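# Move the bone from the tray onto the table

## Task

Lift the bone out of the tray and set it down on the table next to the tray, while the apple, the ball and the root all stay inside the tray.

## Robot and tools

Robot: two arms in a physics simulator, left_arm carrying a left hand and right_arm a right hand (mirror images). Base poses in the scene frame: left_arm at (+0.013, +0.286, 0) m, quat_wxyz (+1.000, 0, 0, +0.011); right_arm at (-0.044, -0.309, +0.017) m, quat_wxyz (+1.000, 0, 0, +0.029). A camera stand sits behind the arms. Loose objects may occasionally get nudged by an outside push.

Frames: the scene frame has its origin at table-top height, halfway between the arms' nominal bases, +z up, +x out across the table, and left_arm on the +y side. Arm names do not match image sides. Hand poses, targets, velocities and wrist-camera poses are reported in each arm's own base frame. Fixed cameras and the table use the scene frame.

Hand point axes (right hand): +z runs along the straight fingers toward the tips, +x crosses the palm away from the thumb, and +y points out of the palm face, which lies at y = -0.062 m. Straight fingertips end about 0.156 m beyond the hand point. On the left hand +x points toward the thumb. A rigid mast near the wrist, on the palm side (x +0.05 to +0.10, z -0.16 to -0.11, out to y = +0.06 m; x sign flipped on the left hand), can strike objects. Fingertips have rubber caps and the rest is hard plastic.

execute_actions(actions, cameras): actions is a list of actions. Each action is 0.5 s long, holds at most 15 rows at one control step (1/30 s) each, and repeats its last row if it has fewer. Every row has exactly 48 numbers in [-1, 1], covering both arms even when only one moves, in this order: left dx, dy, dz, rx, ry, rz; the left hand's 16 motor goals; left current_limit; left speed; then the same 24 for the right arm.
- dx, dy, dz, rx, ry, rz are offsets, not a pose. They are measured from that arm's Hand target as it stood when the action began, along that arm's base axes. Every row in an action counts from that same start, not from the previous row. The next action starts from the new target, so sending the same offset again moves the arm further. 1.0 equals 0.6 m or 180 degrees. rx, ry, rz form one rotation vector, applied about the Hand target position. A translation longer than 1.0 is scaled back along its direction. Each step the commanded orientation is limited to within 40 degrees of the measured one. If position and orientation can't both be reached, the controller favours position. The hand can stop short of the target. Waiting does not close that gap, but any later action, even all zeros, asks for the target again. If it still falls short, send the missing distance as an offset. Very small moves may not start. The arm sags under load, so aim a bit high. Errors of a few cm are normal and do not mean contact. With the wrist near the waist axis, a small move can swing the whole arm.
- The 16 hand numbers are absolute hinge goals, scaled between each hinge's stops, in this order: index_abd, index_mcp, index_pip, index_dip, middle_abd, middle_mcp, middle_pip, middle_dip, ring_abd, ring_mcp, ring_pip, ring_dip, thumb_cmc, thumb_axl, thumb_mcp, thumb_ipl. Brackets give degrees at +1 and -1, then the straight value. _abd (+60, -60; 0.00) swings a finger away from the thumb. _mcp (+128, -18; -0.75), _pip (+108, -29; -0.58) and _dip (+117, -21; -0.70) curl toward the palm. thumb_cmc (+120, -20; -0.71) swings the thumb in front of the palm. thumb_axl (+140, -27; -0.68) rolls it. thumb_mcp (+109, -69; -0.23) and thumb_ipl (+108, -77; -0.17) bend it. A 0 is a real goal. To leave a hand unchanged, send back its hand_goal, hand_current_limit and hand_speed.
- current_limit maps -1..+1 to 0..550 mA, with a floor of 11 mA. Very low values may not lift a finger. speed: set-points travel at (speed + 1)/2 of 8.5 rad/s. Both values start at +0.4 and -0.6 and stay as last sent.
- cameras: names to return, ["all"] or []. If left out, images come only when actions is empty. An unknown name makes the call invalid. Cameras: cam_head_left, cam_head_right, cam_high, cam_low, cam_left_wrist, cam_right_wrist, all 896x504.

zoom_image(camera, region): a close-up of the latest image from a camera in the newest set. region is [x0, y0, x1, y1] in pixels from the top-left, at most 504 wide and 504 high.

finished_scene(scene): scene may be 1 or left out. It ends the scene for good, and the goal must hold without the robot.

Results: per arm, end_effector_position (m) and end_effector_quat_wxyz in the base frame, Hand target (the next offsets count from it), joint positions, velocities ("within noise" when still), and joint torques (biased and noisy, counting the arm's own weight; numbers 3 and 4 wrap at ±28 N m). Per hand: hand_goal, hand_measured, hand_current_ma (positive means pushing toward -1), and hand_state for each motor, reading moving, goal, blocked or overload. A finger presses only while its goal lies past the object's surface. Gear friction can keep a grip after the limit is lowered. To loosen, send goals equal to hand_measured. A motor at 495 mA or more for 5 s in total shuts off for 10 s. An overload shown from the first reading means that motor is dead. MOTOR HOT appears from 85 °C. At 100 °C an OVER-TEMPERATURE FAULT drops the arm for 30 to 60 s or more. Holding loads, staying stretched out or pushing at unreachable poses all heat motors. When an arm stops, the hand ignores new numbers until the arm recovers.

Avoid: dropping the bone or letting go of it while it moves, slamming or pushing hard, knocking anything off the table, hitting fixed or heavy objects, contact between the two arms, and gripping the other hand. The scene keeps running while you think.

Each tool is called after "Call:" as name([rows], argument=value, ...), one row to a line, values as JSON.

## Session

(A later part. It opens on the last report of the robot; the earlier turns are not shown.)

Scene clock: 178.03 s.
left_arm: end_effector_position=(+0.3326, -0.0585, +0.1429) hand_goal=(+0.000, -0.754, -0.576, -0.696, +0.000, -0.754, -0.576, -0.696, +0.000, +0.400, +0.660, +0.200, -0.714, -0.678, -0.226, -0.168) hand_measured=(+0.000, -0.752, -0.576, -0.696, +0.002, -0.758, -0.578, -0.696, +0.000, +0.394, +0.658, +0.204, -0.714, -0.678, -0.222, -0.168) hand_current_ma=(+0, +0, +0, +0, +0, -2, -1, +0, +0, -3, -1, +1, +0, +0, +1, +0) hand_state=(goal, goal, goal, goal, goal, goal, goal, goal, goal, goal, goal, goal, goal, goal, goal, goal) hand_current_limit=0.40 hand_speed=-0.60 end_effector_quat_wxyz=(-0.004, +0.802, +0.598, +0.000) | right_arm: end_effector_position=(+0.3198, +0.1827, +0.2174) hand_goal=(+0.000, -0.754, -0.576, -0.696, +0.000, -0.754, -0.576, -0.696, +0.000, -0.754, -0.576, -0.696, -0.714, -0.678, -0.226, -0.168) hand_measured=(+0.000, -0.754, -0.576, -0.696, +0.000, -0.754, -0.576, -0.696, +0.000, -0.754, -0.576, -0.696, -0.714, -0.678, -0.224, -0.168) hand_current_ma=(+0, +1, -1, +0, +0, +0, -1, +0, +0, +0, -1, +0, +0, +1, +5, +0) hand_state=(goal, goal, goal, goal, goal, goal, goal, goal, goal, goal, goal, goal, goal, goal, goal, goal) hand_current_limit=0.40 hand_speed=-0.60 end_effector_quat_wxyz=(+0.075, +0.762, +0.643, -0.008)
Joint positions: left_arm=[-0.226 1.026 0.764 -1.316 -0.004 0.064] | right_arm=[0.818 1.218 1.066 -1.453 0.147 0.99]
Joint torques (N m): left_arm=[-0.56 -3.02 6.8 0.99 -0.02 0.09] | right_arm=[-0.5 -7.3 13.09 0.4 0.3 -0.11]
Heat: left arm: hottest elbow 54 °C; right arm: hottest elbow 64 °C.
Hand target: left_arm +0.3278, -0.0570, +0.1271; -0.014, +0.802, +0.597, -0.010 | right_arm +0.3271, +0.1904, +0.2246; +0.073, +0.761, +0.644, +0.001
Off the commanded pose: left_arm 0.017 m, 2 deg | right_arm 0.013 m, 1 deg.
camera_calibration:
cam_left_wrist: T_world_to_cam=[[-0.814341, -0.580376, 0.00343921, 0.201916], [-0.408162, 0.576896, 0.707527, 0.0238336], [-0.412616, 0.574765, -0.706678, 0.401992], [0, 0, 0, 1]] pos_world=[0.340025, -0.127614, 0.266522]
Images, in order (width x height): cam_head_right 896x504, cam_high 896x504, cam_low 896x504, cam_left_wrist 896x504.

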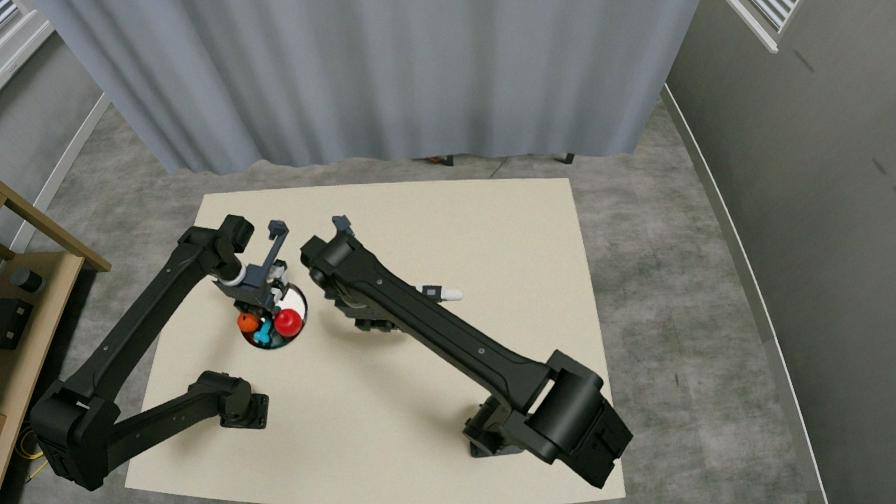

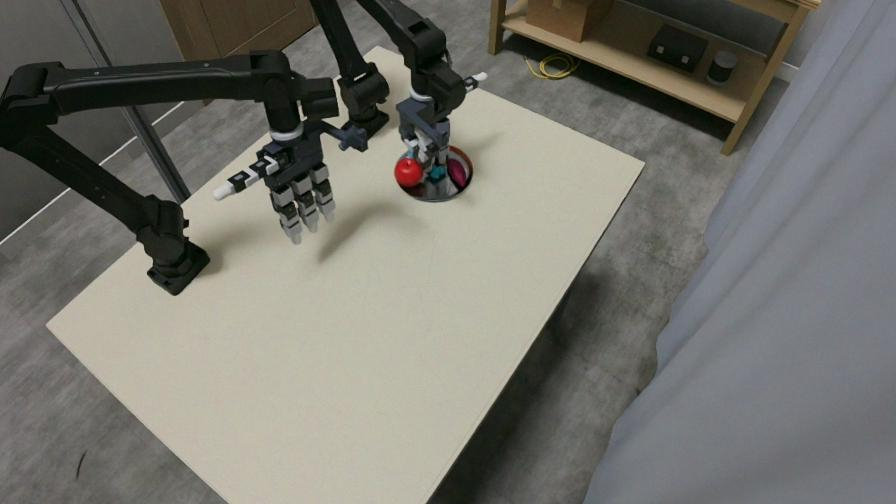

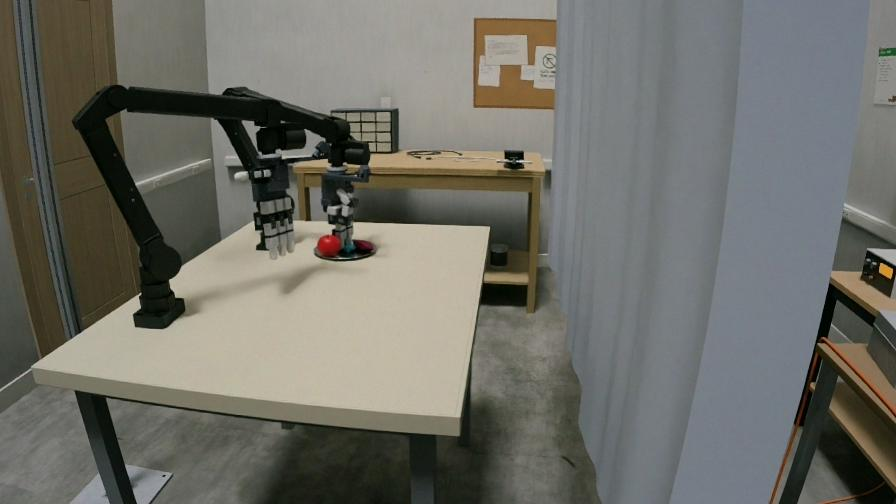

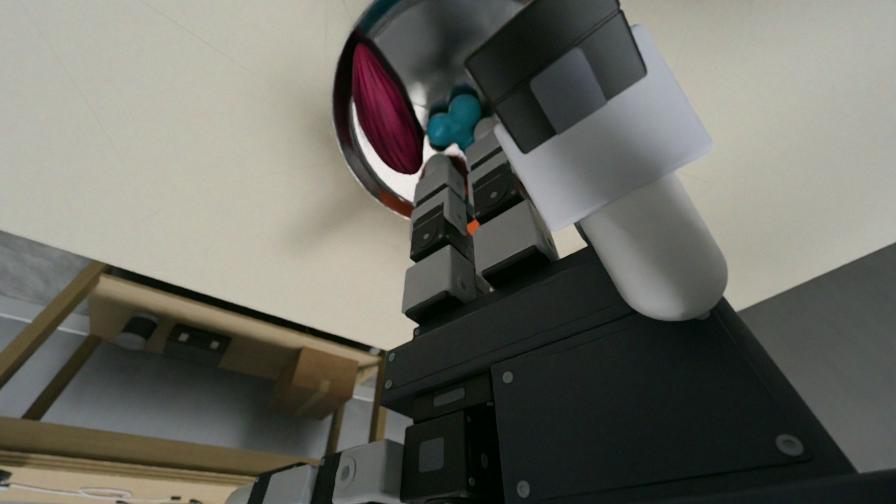

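Call:
execute_actions([
  [[0,0,0.0108,0,0,0,0,-0.754,-0.576,-0.696,0,-0.754,-0.576,-0.696,0,0.4,0.66,0.2,-0.714,-0.678,-0.226,-0.168,0.4,-0.8,0,0,0,0,0,0,0,-0.754,-0.576,-0.696,0,-0.754,-0.576,-0.696,0,-0.754,-0.576,-0.696,-0.714,-0.678,-0.226,-0.168,0.4,-0.6]],
  [[0,0,0,0,0,0,0.35,-0.754,-0.576,-0.696,-0.2,-0.754,-0.576,-0.696,0,0.4,0.66,0.2,-0.714,-0.678,-0.226,-0.168,0.4,-0.8,0,0,0,0,0,0,0,-0.754,-0.576,-0.696,0,-0.754,-0.576,-0.696,0,-0.754,-0.576,-0.696,-0.714,-0.678,-0.226,-0.168,0.4,-0.6]],
], cameras=["cam_head_right","cam_high","cam_left_wrist","cam_head_left"])

Call:
zoom_image(camera="cam_left_wrist", region=[340, 20, 560, 220])

Call:
zoom_image(camera="cam_high", region=[380, 100, 490, 220])

Call:
zoom_image(camera="cam_head_right", region=[200, 250, 320, 360])

Scene clock: 189.87 s.
left_arm: end_effector_position=(+0.3324, -0.0594, +0.1428) hand_goal=(+0.350, -0.754, -0.576, -0.696, -0.200, -0.754, -0.576, -0.696, +0.000, +0.400, +0.660, +0.200, -0.714, -0.678, -0.226, -0.168) hand_measured=(+0.080, -0.754, -0.576, -0.696, -0.064, -0.756, -0.578, -0.696, +0.000, +0.394, +0.658, +0.204, -0.714, -0.678, -0.222, -0.168) hand_current_ma=(-385, +0, +0, +0, +316, -1, -1, +0, +0, -3, -1, +1, +0, +0, +1, +0) hand_state=(blocked, goal, goal, goal, blocked, goal, goal, goal, goal, goal, goal, goal, goal, goal, goal, goal) hand_current_limit=0.40 hand_speed=-0.80 end_effector_quat_wxyz=(-0.002, +0.802, +0.598, -0.003) | right_arm: end_effector_position=(+0.3198, +0.1827, +0.2174) hand_goal=(+0.000, -0.754, -0.576, -0.696, +0.000, -0.754, -0.576, -0.696, +0.000, -0.754, -0.576, -0.696, -0.714, -0.678, -0.226, -0.168) hand_measured=(+0.000, -0.754, -0.576, -0.696, +0.000, -0.754, -0.576, -0.696, +0.000, -0.754, -0.576, -0.696, -0.714, -0.678, -0.224, -0.168) hand_current_ma=(+0, +1, -1, +0, +0, +0, -1, +0, +0, +0, -1, +0, +0, +1, +5, +0) hand_state=(goal, goal, goal, goal, goal, goal, goal, goal, goal, goal, goal, goal, goal, goal, goal, goal) hand_current_limit=0.40 hand_speed=-0.60 end_effector_quat_wxyz=(+0.075, +0.762, +0.643, -0.008)
Joint positions: left_arm=[-0.226 1.026 0.764 -1.316 0.001 0.064] | right_arm=[0.818 1.218 1.066 -1.453 0.147 0.99]
Joint torques (N m): left_arm=[-0.62 -3.43 7.83 0.23 -0.24 0.09] | right_arm=[-0.56 -7.3 13.08 0.4 0.3 -0.11]
Heat: left arm: hottest elbow 51 °C; right arm: hottest elbow 64 °C.
Hand target: left_arm +0.3278, -0.0570, +0.1336; -0.014, +0.802, +0.597, -0.010 | right_arm +0.3271, +0.1904, +0.2246; +0.073, +0.761, +0.644, +0.001
Off the commanded pose: left_arm 0.011 m, 2 deg | right_arm 0.013 m, 1 deg.
camera_calibration:
cam_left_wrist: T_world_to_cam=[[-0.814281, -0.580423, 0.00745623, 0.200656], [-0.407349, 0.58053, 0.705019, 0.0247128], [-0.413538, 0.571046, -0.709149, 0.402796], [0, 0, 0, 1]] pos_world=[0.340029, -0.127896, 0.266723]
Images, in order (width x height): cam_head_left 896x504, cam_head_right 896x504, cam_high 896x504, cam_left_wrist 896x504.

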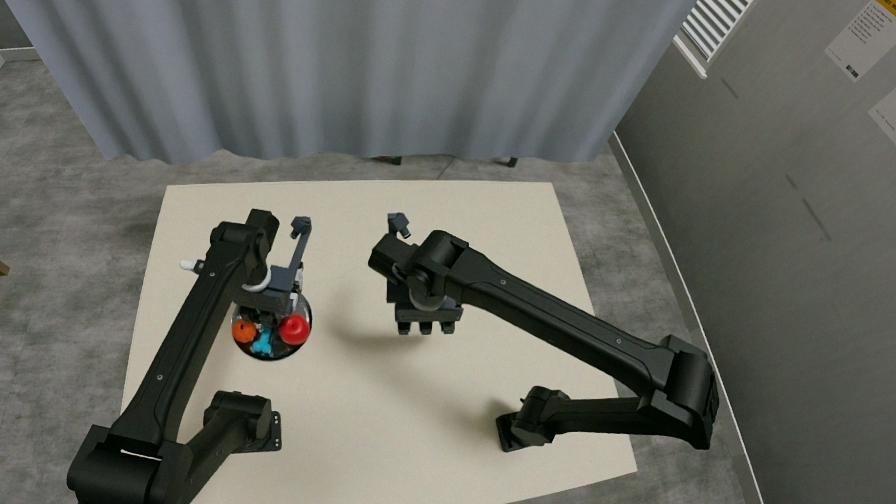

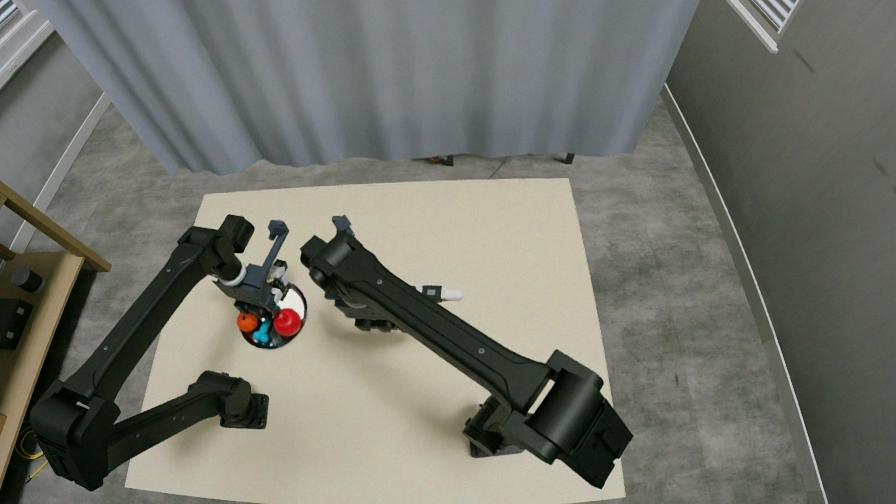

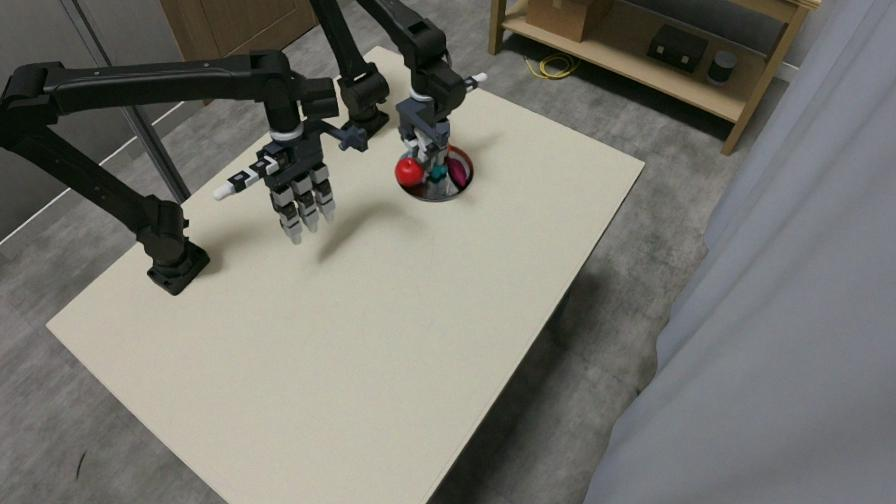

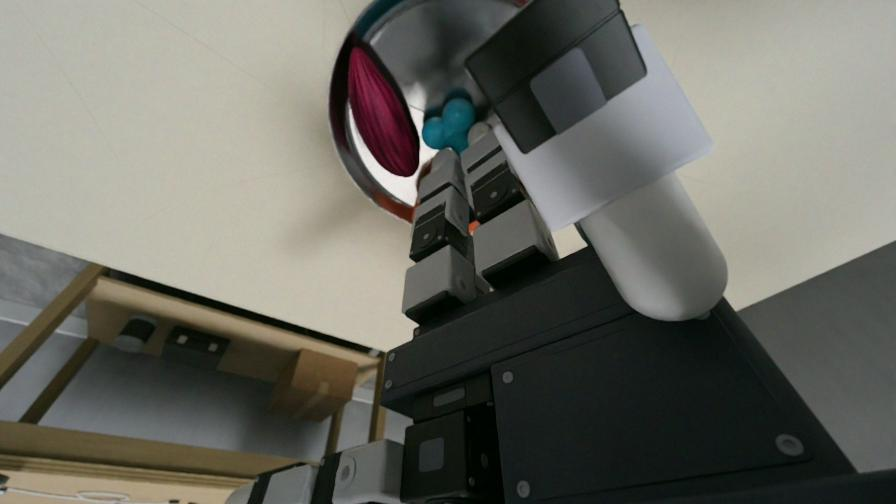

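Scaled by 2.291 from the camera's 896x504 image, which has a finer 1280x720 frame.

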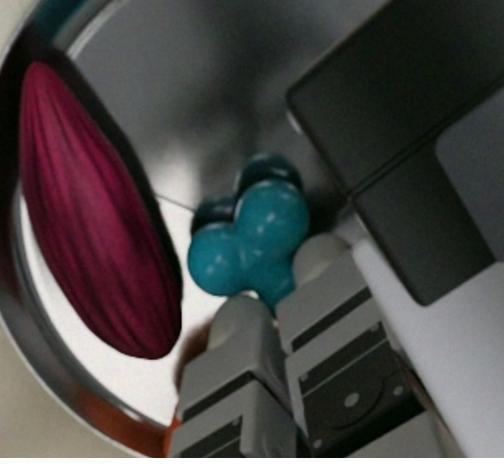

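Scaled by 4.200 from the camera's 896x504 image, which has a finer 1280x720 frame.

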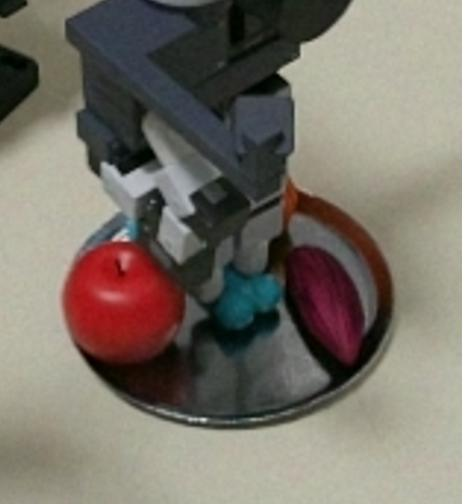

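Scaled by 4.200 from the camera's 896x504 image, which has a finer 1280x720 frame.

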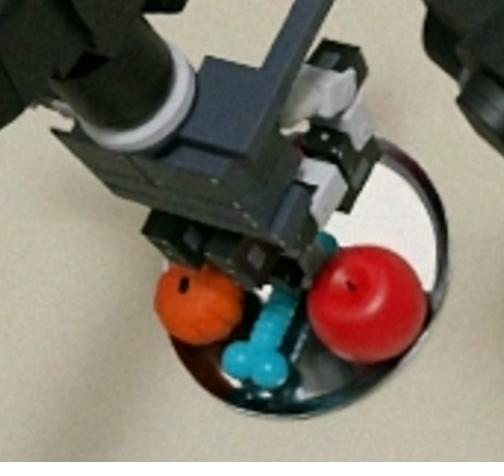

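Call:
execute_actions([
  [[0,0,0.025,0,0,0,0.35,-0.754,-0.576,-0.696,-0.25,-0.754,-0.576,-0.696,0,0.4,0.66,0.2,-0.714,-0.678,-0.226,-0.168,0.4,-0.8,0,0,0,0,0,0,0,-0.754,-0.576,-0.696,0,-0.754,-0.576,-0.696,0,-0.754,-0.576,-0.696,-0.714,-0.678,-0.226,-0.168,0.4,-0.6]],
  [[0,0,0.04,0,0,0,0.35,-0.754,-0.576,-0.696,-0.25,-0.754,-0.576,-0.696,0,0.4,0.66,0.2,-0.714,-0.678,-0.226,-0.168,0.4,-0.8,0,0,0,0,0,0,0,-0.754,-0.576,-0.696,0,-0.754,-0.576,-0.696,0,-0.754,-0.576,-0.696,-0.714,-0.678,-0.226,-0.168,0.4,-0.6]],
], cameras=["cam_head_right","cam_high","cam_left_wrist","cam_low"])

Call:
zoom_image(camera="cam_high", region=[380, 100, 490, 220])

Call:
zoom_image(camera="cam_low", region=[310, 190, 390, 270])

Call:
zoom_image(camera="cam_left_wrist", region=[340, 20, 560, 220])

Scene clock: 192.97 s.
left_arm: end_effector_position=(+0.3118, -0.0543, +0.1460) hand_goal=(+0.350, -0.754, -0.576, -0.696, -0.250, -0.754, -0.576, -0.696, +0.000, +0.400, +0.660, +0.200, -0.714, -0.678, -0.226, -0.168) hand_measured=(+0.102, -0.744, -0.570, -0.694, -0.102, -0.750, -0.574, -0.696, +0.000, +0.394, +0.658, +0.204, -0.714, -0.678, -0.222, -0.168) hand_current_ma=(-385, +7, +2, +1, +358, +2, +1, +0, +0, -3, -1, +1, +0, +0, +1, +0) hand_state=(blocked, goal, goal, goal, blocked, goal, goal, goal, goal, goal, goal, goal, goal, goal, goal, goal) hand_current_limit=0.40 hand_speed=-0.80 end_effector_quat_wxyz=(-0.034, +0.801, +0.597, -0.028) | right_arm: end_effector_position=(+0.3198, +0.1827, +0.2174) hand_goal=(+0.000, -0.754, -0.576, -0.696, +0.000, -0.754, -0.576, -0.696, +0.000, -0.754, -0.576, -0.696, -0.714, -0.678, -0.226, -0.168) hand_measured=(+0.000, -0.754, -0.576, -0.696, +0.000, -0.754, -0.576, -0.696, +0.000, -0.754, -0.576, -0.696, -0.714, -0.678, -0.224, -0.168) hand_current_ma=(+0, +1, -1, +0, +0, +0, -1, +0, +0, +0, -1, +0, +0, +1, +5, +0) hand_state=(goal, goal, goal, goal, goal, goal, goal, goal, goal, goal, goal, goal, goal, goal, goal, goal) hand_current_limit=0.40 hand_speed=-0.60 end_effector_quat_wxyz=(+0.075, +0.762, +0.643, -0.008)
Joint positions: left_arm=[-0.226 1.017 0.784 -1.427 -0.001 0.064] | right_arm=[0.818 1.218 1.066 -1.453 0.147 0.99]
Joint torques (N m): left_arm=[-0.5 -4.78 12.51 -0.1 -0.16 0.08] | right_arm=[-0.56 -7.36 13.09 0.4 0.3 -0.11]
Heat: left arm: hottest elbow 51 °C; right arm: hottest elbow 64 °C.
Hand target: left_arm +0.3276, -0.0570, +0.1724; -0.014, +0.802, +0.597, -0.011 | right_arm +0.3271, +0.1904, +0.2246; +0.073, +0.761, +0.644, +0.001
Off the commanded pose: left_arm 0.031 m, 3 deg | right_arm 0.013 m, 1 deg.
camera_calibration:
cam_left_wrist: T_world_to_cam=[[-0.811629, -0.581048, 0.0603455, 0.17825], [-0.349314, 0.565526, 0.747101, -0.0140341], [-0.468228, 0.58529, -0.661966, 0.404537], [0, 0, 0, 1]] pos_world=[0.329186, -0.125263, 0.267518]
Images, in order (width x height): cam_head_right 896x504, cam_high 896x504, cam_low 896x504, cam_left_wrist 896x504.

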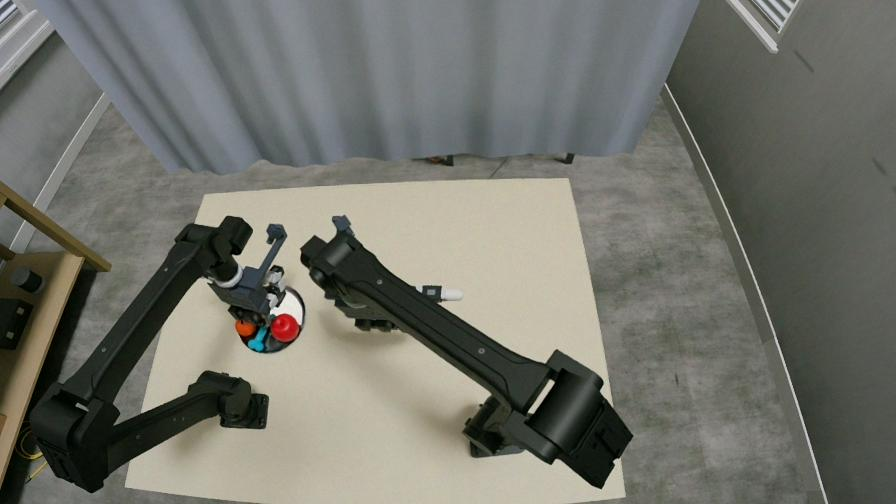

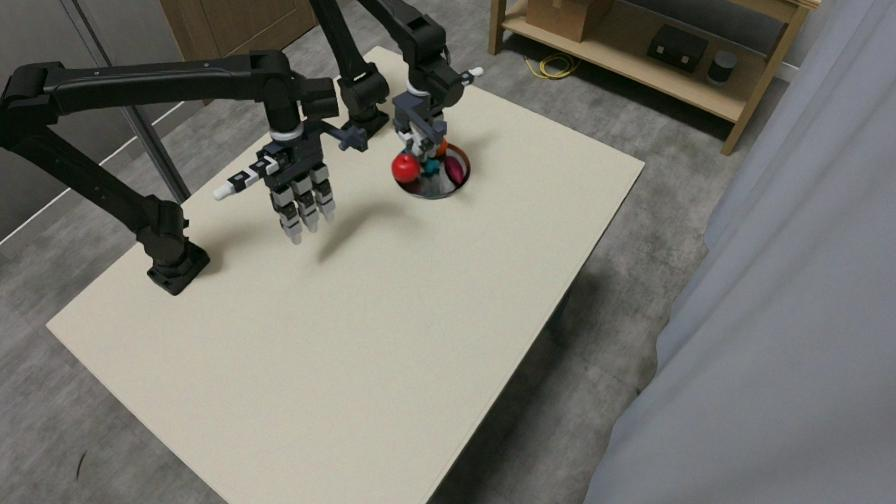

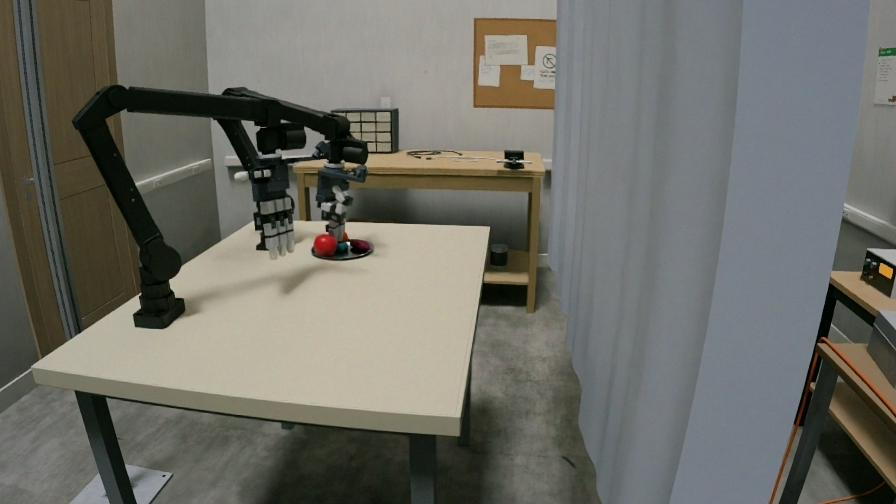

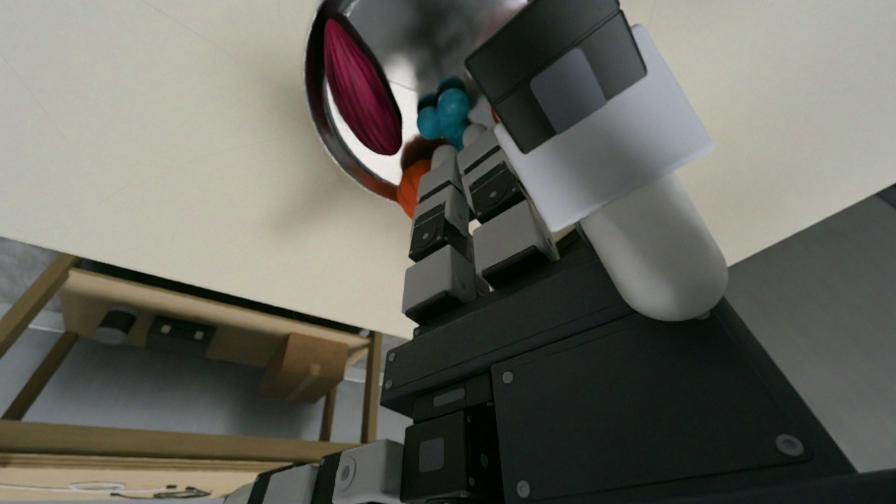

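Scaled by 4.200 from the camera's 896x504 image, which has a finer 1280x720 frame.

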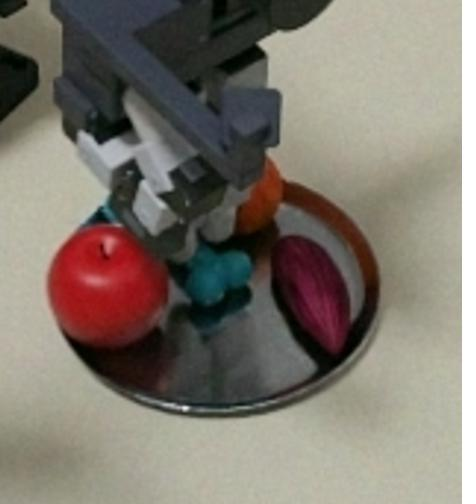

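Scaled by 6.300 from the camera's 896x504 image, which has a finer 1280x720 frame.

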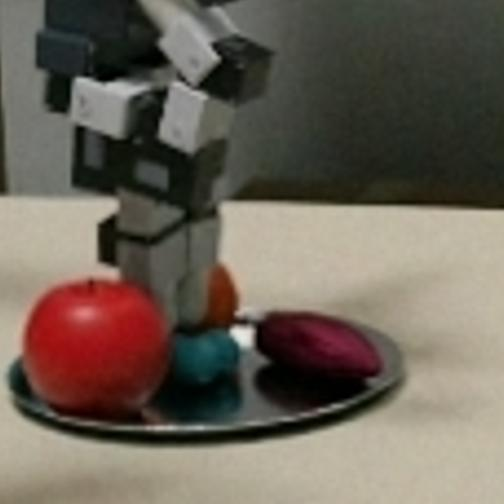

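Scaled by 2.291 from the camera's 896x504 image, which has a finer 1280x720 frame.

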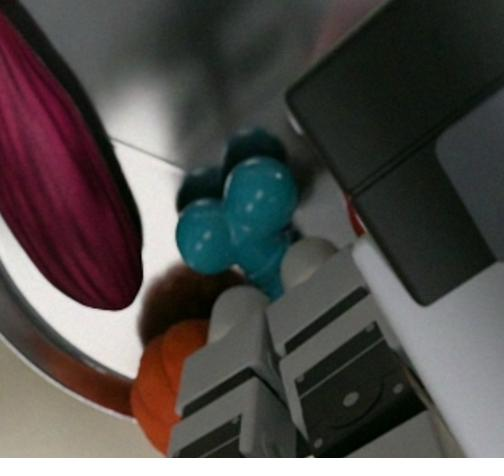

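Call:
execute_actions([
  [[0,0,0.03,0,0,0,0.35,-0.754,-0.576,-0.696,-0.3,-0.754,-0.576,-0.696,0,0.4,0.66,0.2,-0.714,-0.678,-0.226,-0.168,0.4,-0.8,0,0,0,0,0,0,0,-0.754,-0.576,-0.696,0,-0.754,-0.576,-0.696,0,-0.754,-0.576,-0.696,-0.714,-0.678,-0.226,-0.168,0.4,-0.6]],
], cameras=["cam_head_right","cam_high","cam_left_wrist","cam_low"])

Call:
zoom_image(camera="cam_high", region=[380, 100, 490, 220])

Call:
zoom_image(camera="cam_low", region=[310, 190, 390, 270])

Call:
zoom_image(camera="cam_left_wrist", region=[340, 20, 560, 220])

Scene clock: 199.70 s.
left_arm: end_effector_position=(+0.3134, -0.0546, +0.1653) hand_goal=(+0.350, -0.754, -0.576, -0.696, -0.300, -0.754, -0.576, -0.696, +0.000, +0.400, +0.660, +0.200, -0.714, -0.678, -0.226, -0.168) hand_measured=(+0.102, -0.744, -0.572, -0.694, -0.102, -0.750, -0.574, -0.696, +0.000, +0.394, +0.658, +0.204, -0.714, -0.678, -0.222, -0.168) hand_current_ma=(-385, +6, +2, +1, +385, +2, +1, +0, +0, -3, -1, +1, +0, +0, +1, +0) hand_state=(blocked, goal, goal, goal, blocked, goal, goal, goal, goal, goal, goal, goal, goal, goal, goal, goal) hand_current_limit=0.40 hand_speed=-0.80 end_effector_quat_wxyz=(-0.033, +0.801, +0.597, -0.027) | right_arm: end_effector_position=(+0.3198, +0.1827, +0.2174) hand_goal=(+0.000, -0.754, -0.576, -0.696, +0.000, -0.754, -0.576, -0.696, +0.000, -0.754, -0.576, -0.696, -0.714, -0.678, -0.226, -0.168) hand_measured=(+0.000, -0.754, -0.576, -0.696, +0.000, -0.754, -0.576, -0.696, +0.000, -0.754, -0.576, -0.696, -0.714, -0.678, -0.224, -0.168) hand_current_ma=(+0, +1, -1, +0, +0, +0, -1, +0, +0, +0, -1, +0, +0, +1, +5, +0) hand_state=(goal, goal, goal, goal, goal, goal, goal, goal, goal, goal, goal, goal, goal, goal, goal, goal) hand_current_limit=0.40 hand_speed=-0.60 end_effector_quat_wxyz=(+0.075, +0.762, +0.643, -0.008)
Joint positions: left_arm=[-0.226 1.007 0.829 -1.477 -0.001 0.064] | right_arm=[0.818 1.218 1.066 -1.453 0.147 0.99]
Joint torques (N m): left_arm=[-0.5 -4.54 12.51 0.14 -0.15 0.1] | right_arm=[-0.56 -7.3 13.09 0.42 0.3 -0.11]
Heat: left arm: hottest elbow 54 °C; right arm: hottest elbow 65 °C.
Hand target: left_arm +0.3278, -0.0570, +0.1904; -0.014, +0.802, +0.597, -0.011 | right_arm +0.3271, +0.1904, +0.2246; +0.073, +0.761, +0.644, +0.001
Off the commanded pose: left_arm 0.029 m, 3 deg | right_arm 0.013 m, 1 deg.
camera_calibration:
cam_left_wrist: T_world_to_cam=[[-0.811872, -0.580988, 0.0575979, 0.178664], [-0.352355, 0.56625, 0.745122, -0.0263249], [-0.465522, 0.584648, -0.664437, 0.417804], [0, 0, 0, 1]] pos_world=[0.330273, -0.12556, 0.286929]
Images, in order (width x height): cam_head_right 896x504, cam_high 896x504, cam_low 896x504, cam_left_wrist 896x504.

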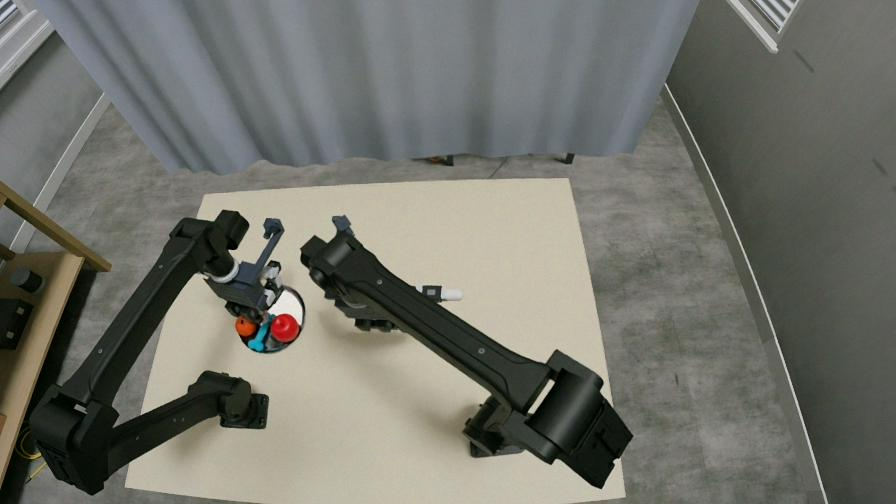

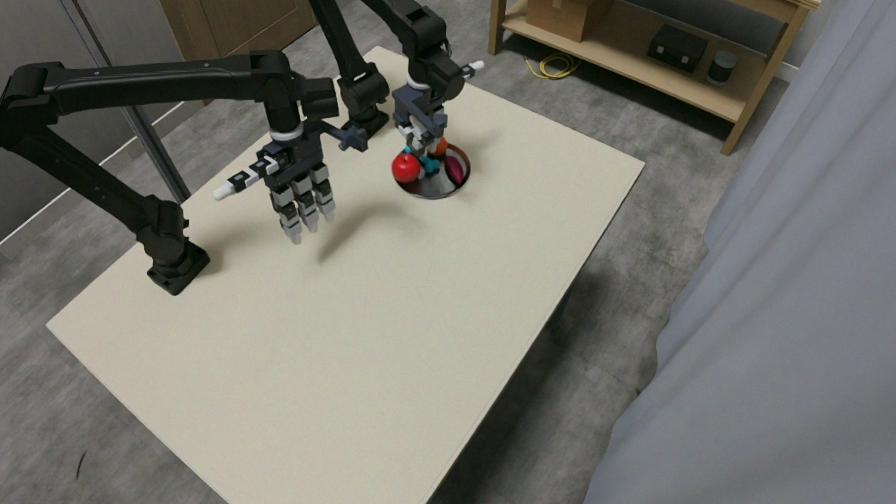

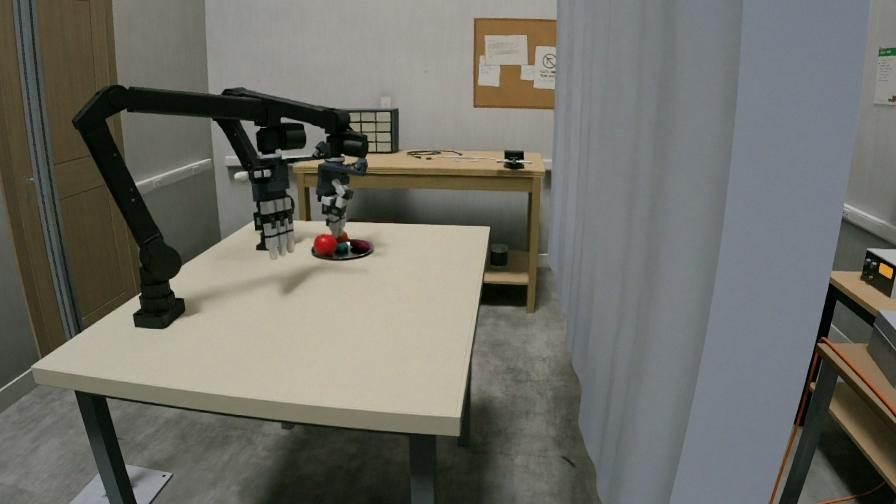

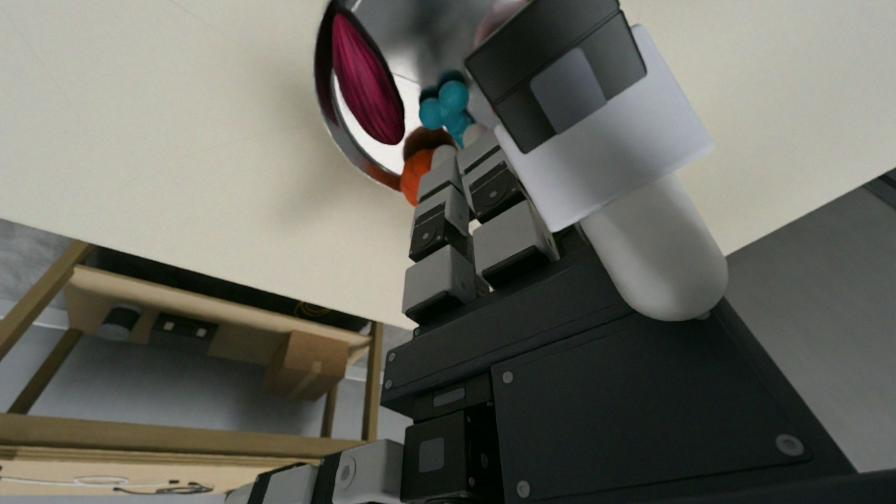

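Scaled by 4.200 from the camera's 896x504 image, which has a finer 1280x720 frame.

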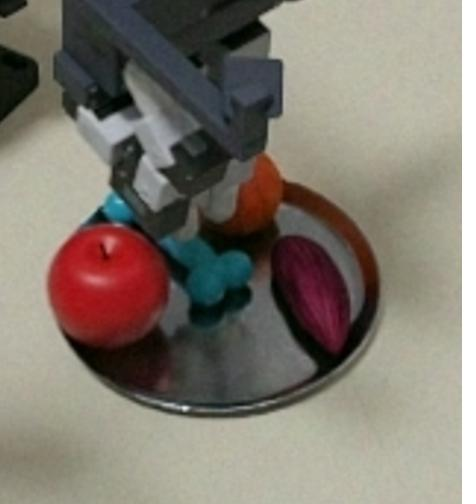

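Scaled by 6.300 from the camera's 896x504 image, which has a finer 1280x720 frame.

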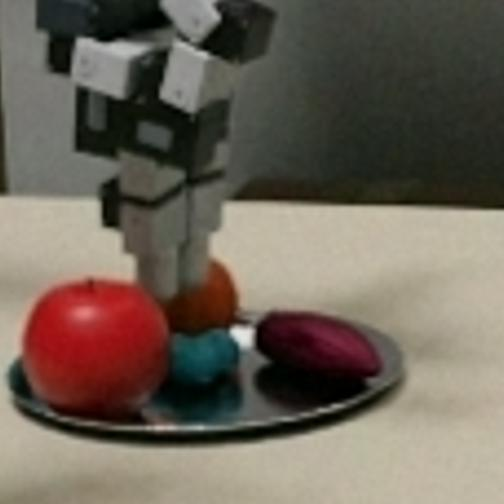

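Scaled by 2.291 from the camera's 896x504 image, which has a finer 1280x720 frame.

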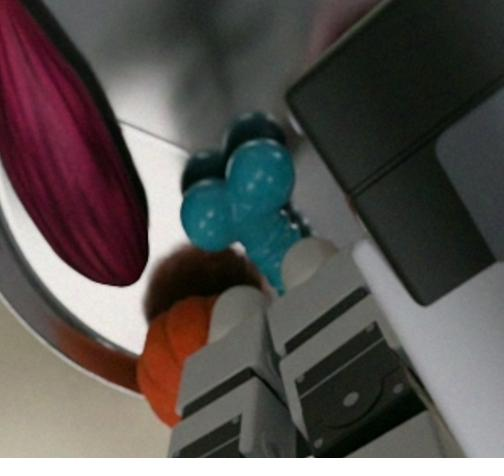

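Call:
execute_actions([
  [[0,0,0.05,0,0,0,0.1,-0.754,-0.576,-0.696,-0.1,-0.754,-0.576,-0.696,0,0.4,0.66,0.2,-0.714,-0.678,-0.226,-0.168,0.4,-0.8,0,0,0,0,0,0,0,-0.754,-0.576,-0.696,0,-0.754,-0.576,-0.696,0,-0.754,-0.576,-0.696,-0.714,-0.678,-0.226,-0.168,0.4,-0.6]],
  [[0,0,0.035,0,0,0,0,-0.754,-0.576,-0.696,0,-0.754,-0.576,-0.696,0,0.4,0.66,0.2,-0.714,-0.678,-0.226,-0.168,0.4,-0.8,0,0,0,0,0,0,0,-0.754,-0.576,-0.696,0,-0.754,-0.576,-0.696,0,-0.754,-0.576,-0.696,-0.714,-0.678,-0.226,-0.168,0.4,-0.6]],
], cameras=["cam_head_left","cam_head_right","cam_high","cam_left_wrist","cam_low"])

Call:
zoom_image(camera="cam_high", region=[380, 100, 490, 220])

Call:
zoom_image(camera="cam_head_right", region=[200, 250, 320, 360])

Call:
zoom_image(camera="cam_head_left", region=[200, 250, 340, 370])

Call:
zoom_image(camera="cam_left_wrist", region=[340, 0, 560, 200])

Scene clock: 206.37 s.
left_arm: end_effector_position=(+0.3158, -0.0552, +0.2161) hand_goal=(+0.000, -0.754, -0.576, -0.696, +0.000, -0.754, -0.576, -0.696, +0.000, +0.400, +0.660, +0.200, -0.714, -0.678, -0.226, -0.168) hand_measured=(+0.004, -0.748, -0.572, -0.694, -0.002, -0.750, -0.574, -0.696, +0.000, +0.394, +0.658, +0.204, -0.714, -0.678, -0.222, -0.168) hand_current_ma=(+1, +3, +1, +1, -1, +1, +1, +0, +0, -3, -1, +1, +0, +0, +1, +0) hand_state=(goal, goal, goal, goal, goal, goal, goal, goal, goal, goal, goal, goal, goal, goal, goal, goal) hand_current_limit=0.40 hand_speed=-0.80 end_effector_quat_wxyz=(-0.032, +0.801, +0.597, -0.027) | right_arm: end_effector_position=(+0.3198, +0.1827, +0.2174) hand_goal=(+0.000, -0.754, -0.576, -0.696, +0.000, -0.754, -0.576, -0.696, +0.000, -0.754, -0.576, -0.696, -0.714, -0.678, -0.226, -0.168) hand_measured=(+0.000, -0.754, -0.576, -0.696, +0.000, -0.754, -0.576, -0.696, +0.000, -0.754, -0.576, -0.696, -0.714, -0.678, -0.224, -0.168) hand_current_ma=(+0, +1, -1, +0, +0, +0, -1, +0, +0, +0, -1, +0, +0, +1, +5, +0) hand_state=(goal, goal, goal, goal, goal, goal, goal, goal, goal, goal, goal, goal, goal, goal, goal, goal) hand_current_limit=0.40 hand_speed=-0.60 end_effector_quat_wxyz=(+0.075, +0.762, +0.643, -0.008)
Joint positions: left_arm=[-0.226 0.997 0.956 -1.614 -0.001 0.064] | right_arm=[0.818 1.218 1.066 -1.453 0.147 0.99]
Joint torques (N m): left_arm=[-0.56 -4.48 12.72 -0.1 -0.15 0.09] | right_arm=[-0.5 -7.36 13.08 0.4 0.3 -0.11]
Heat: left arm: hottest elbow 56 °C; right arm: hottest elbow 65 °C.
Hand target: left_arm +0.3277, -0.0570, +0.2414; -0.014, +0.802, +0.597, -0.011 | right_arm +0.3271, +0.1904, +0.2246; +0.073, +0.761, +0.644, +0.001
Off the commanded pose: left_arm 0.028 m, 3 deg | right_arm 0.013 m, 1 deg.
camera_calibration:
cam_left_wrist: T_world_to_cam=[[-0.811924, -0.580963, 0.0571046, 0.177582], [-0.352874, 0.566367, 0.744787, -0.0627504], [-0.465036, 0.58456, -0.664854, 0.452935], [0, 0, 0, 1]] pos_world=[0.332671, -0.12606, 0.337731]
Images, in order (width x height): cam_head_left 896x504, cam_head_right 896x504, cam_high 896x504, cam_low 896x504, cam_left_wrist 896x504.

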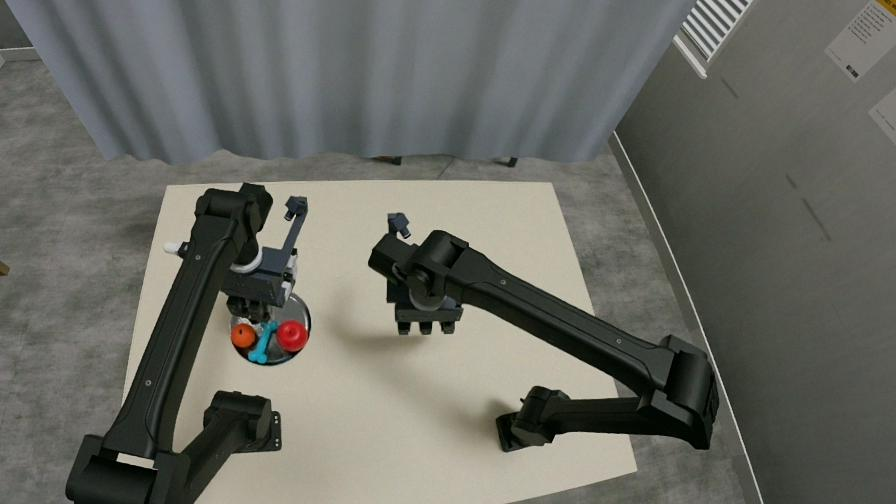

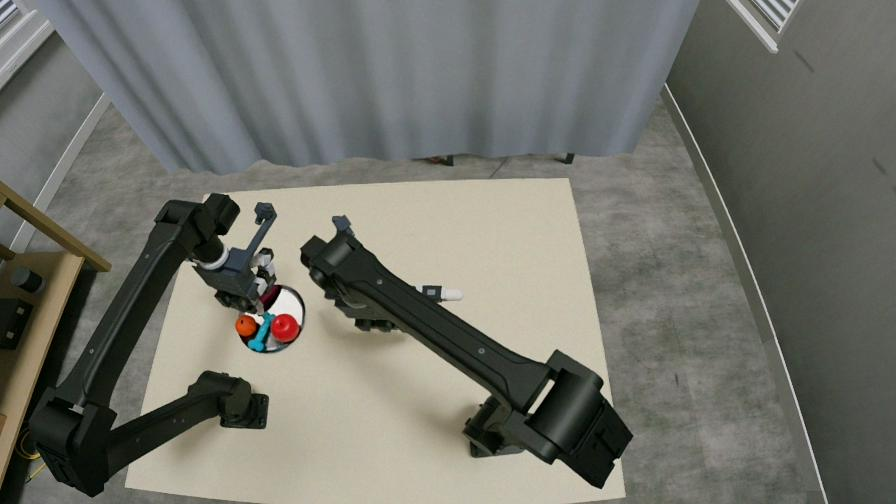

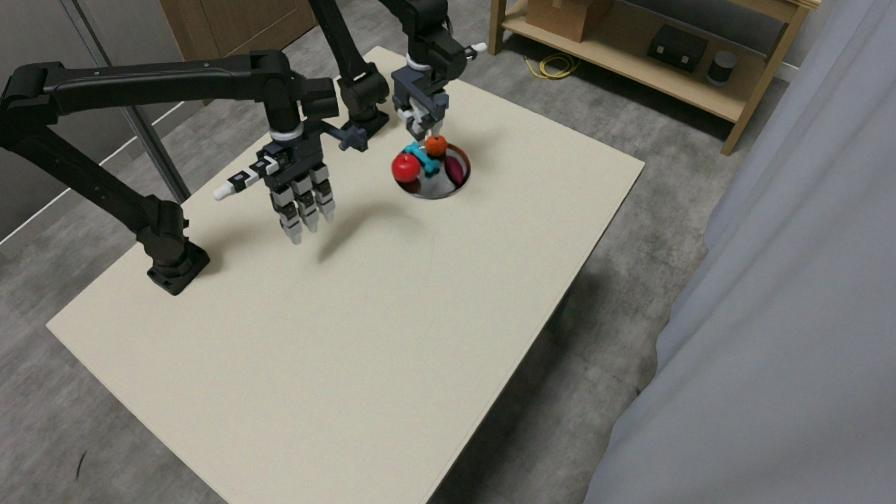

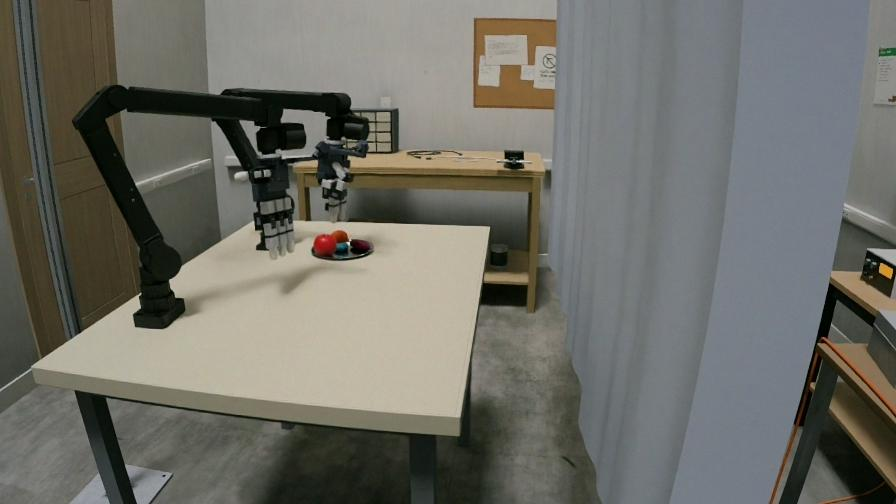

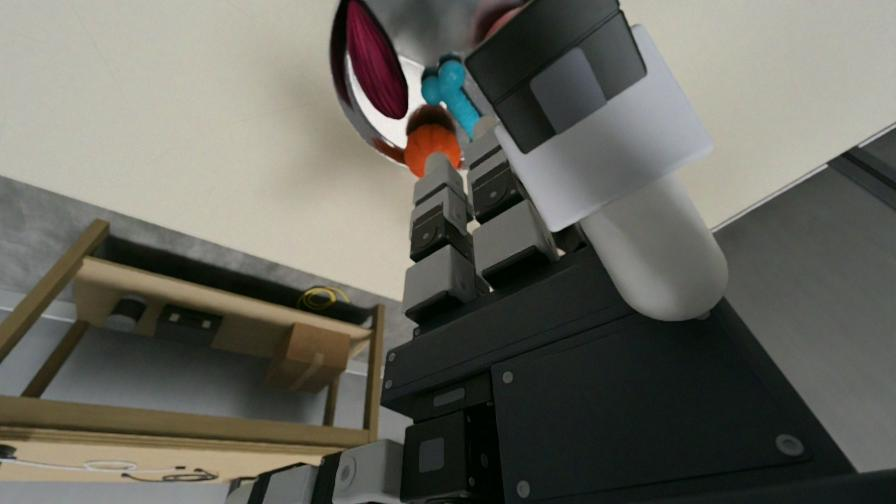

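Scaled by 4.200 from the camera's 896x504 image, which has a finer 1280x720 frame.

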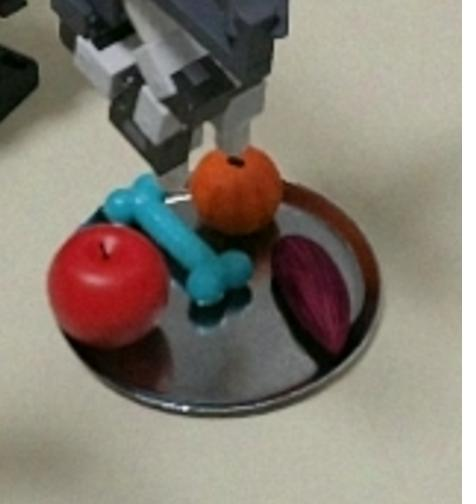

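Scaled by 4.200 from the camera's 896x504 image, which has a finer 1280x720 frame.

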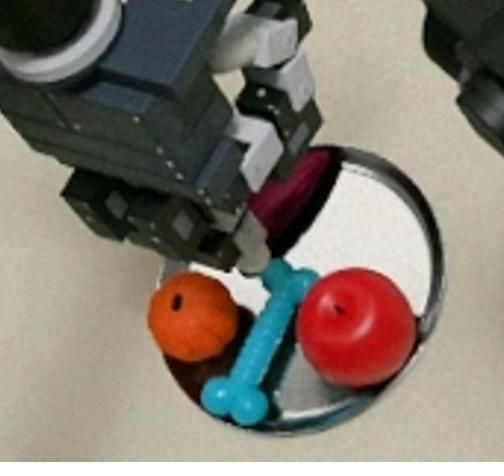

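Scaled by 3.600 from the camera's 896x504 image, which has a finer 1280x720 frame.

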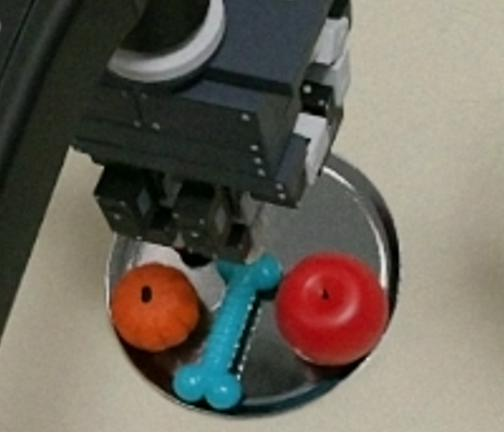

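Scaled by 2.291 from the camera's 896x504 image, which has a finer 1280x720 frame.

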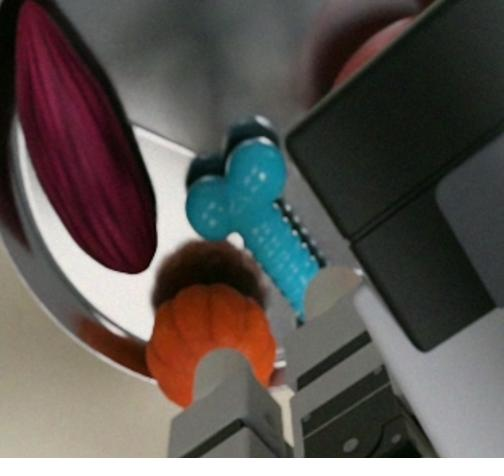

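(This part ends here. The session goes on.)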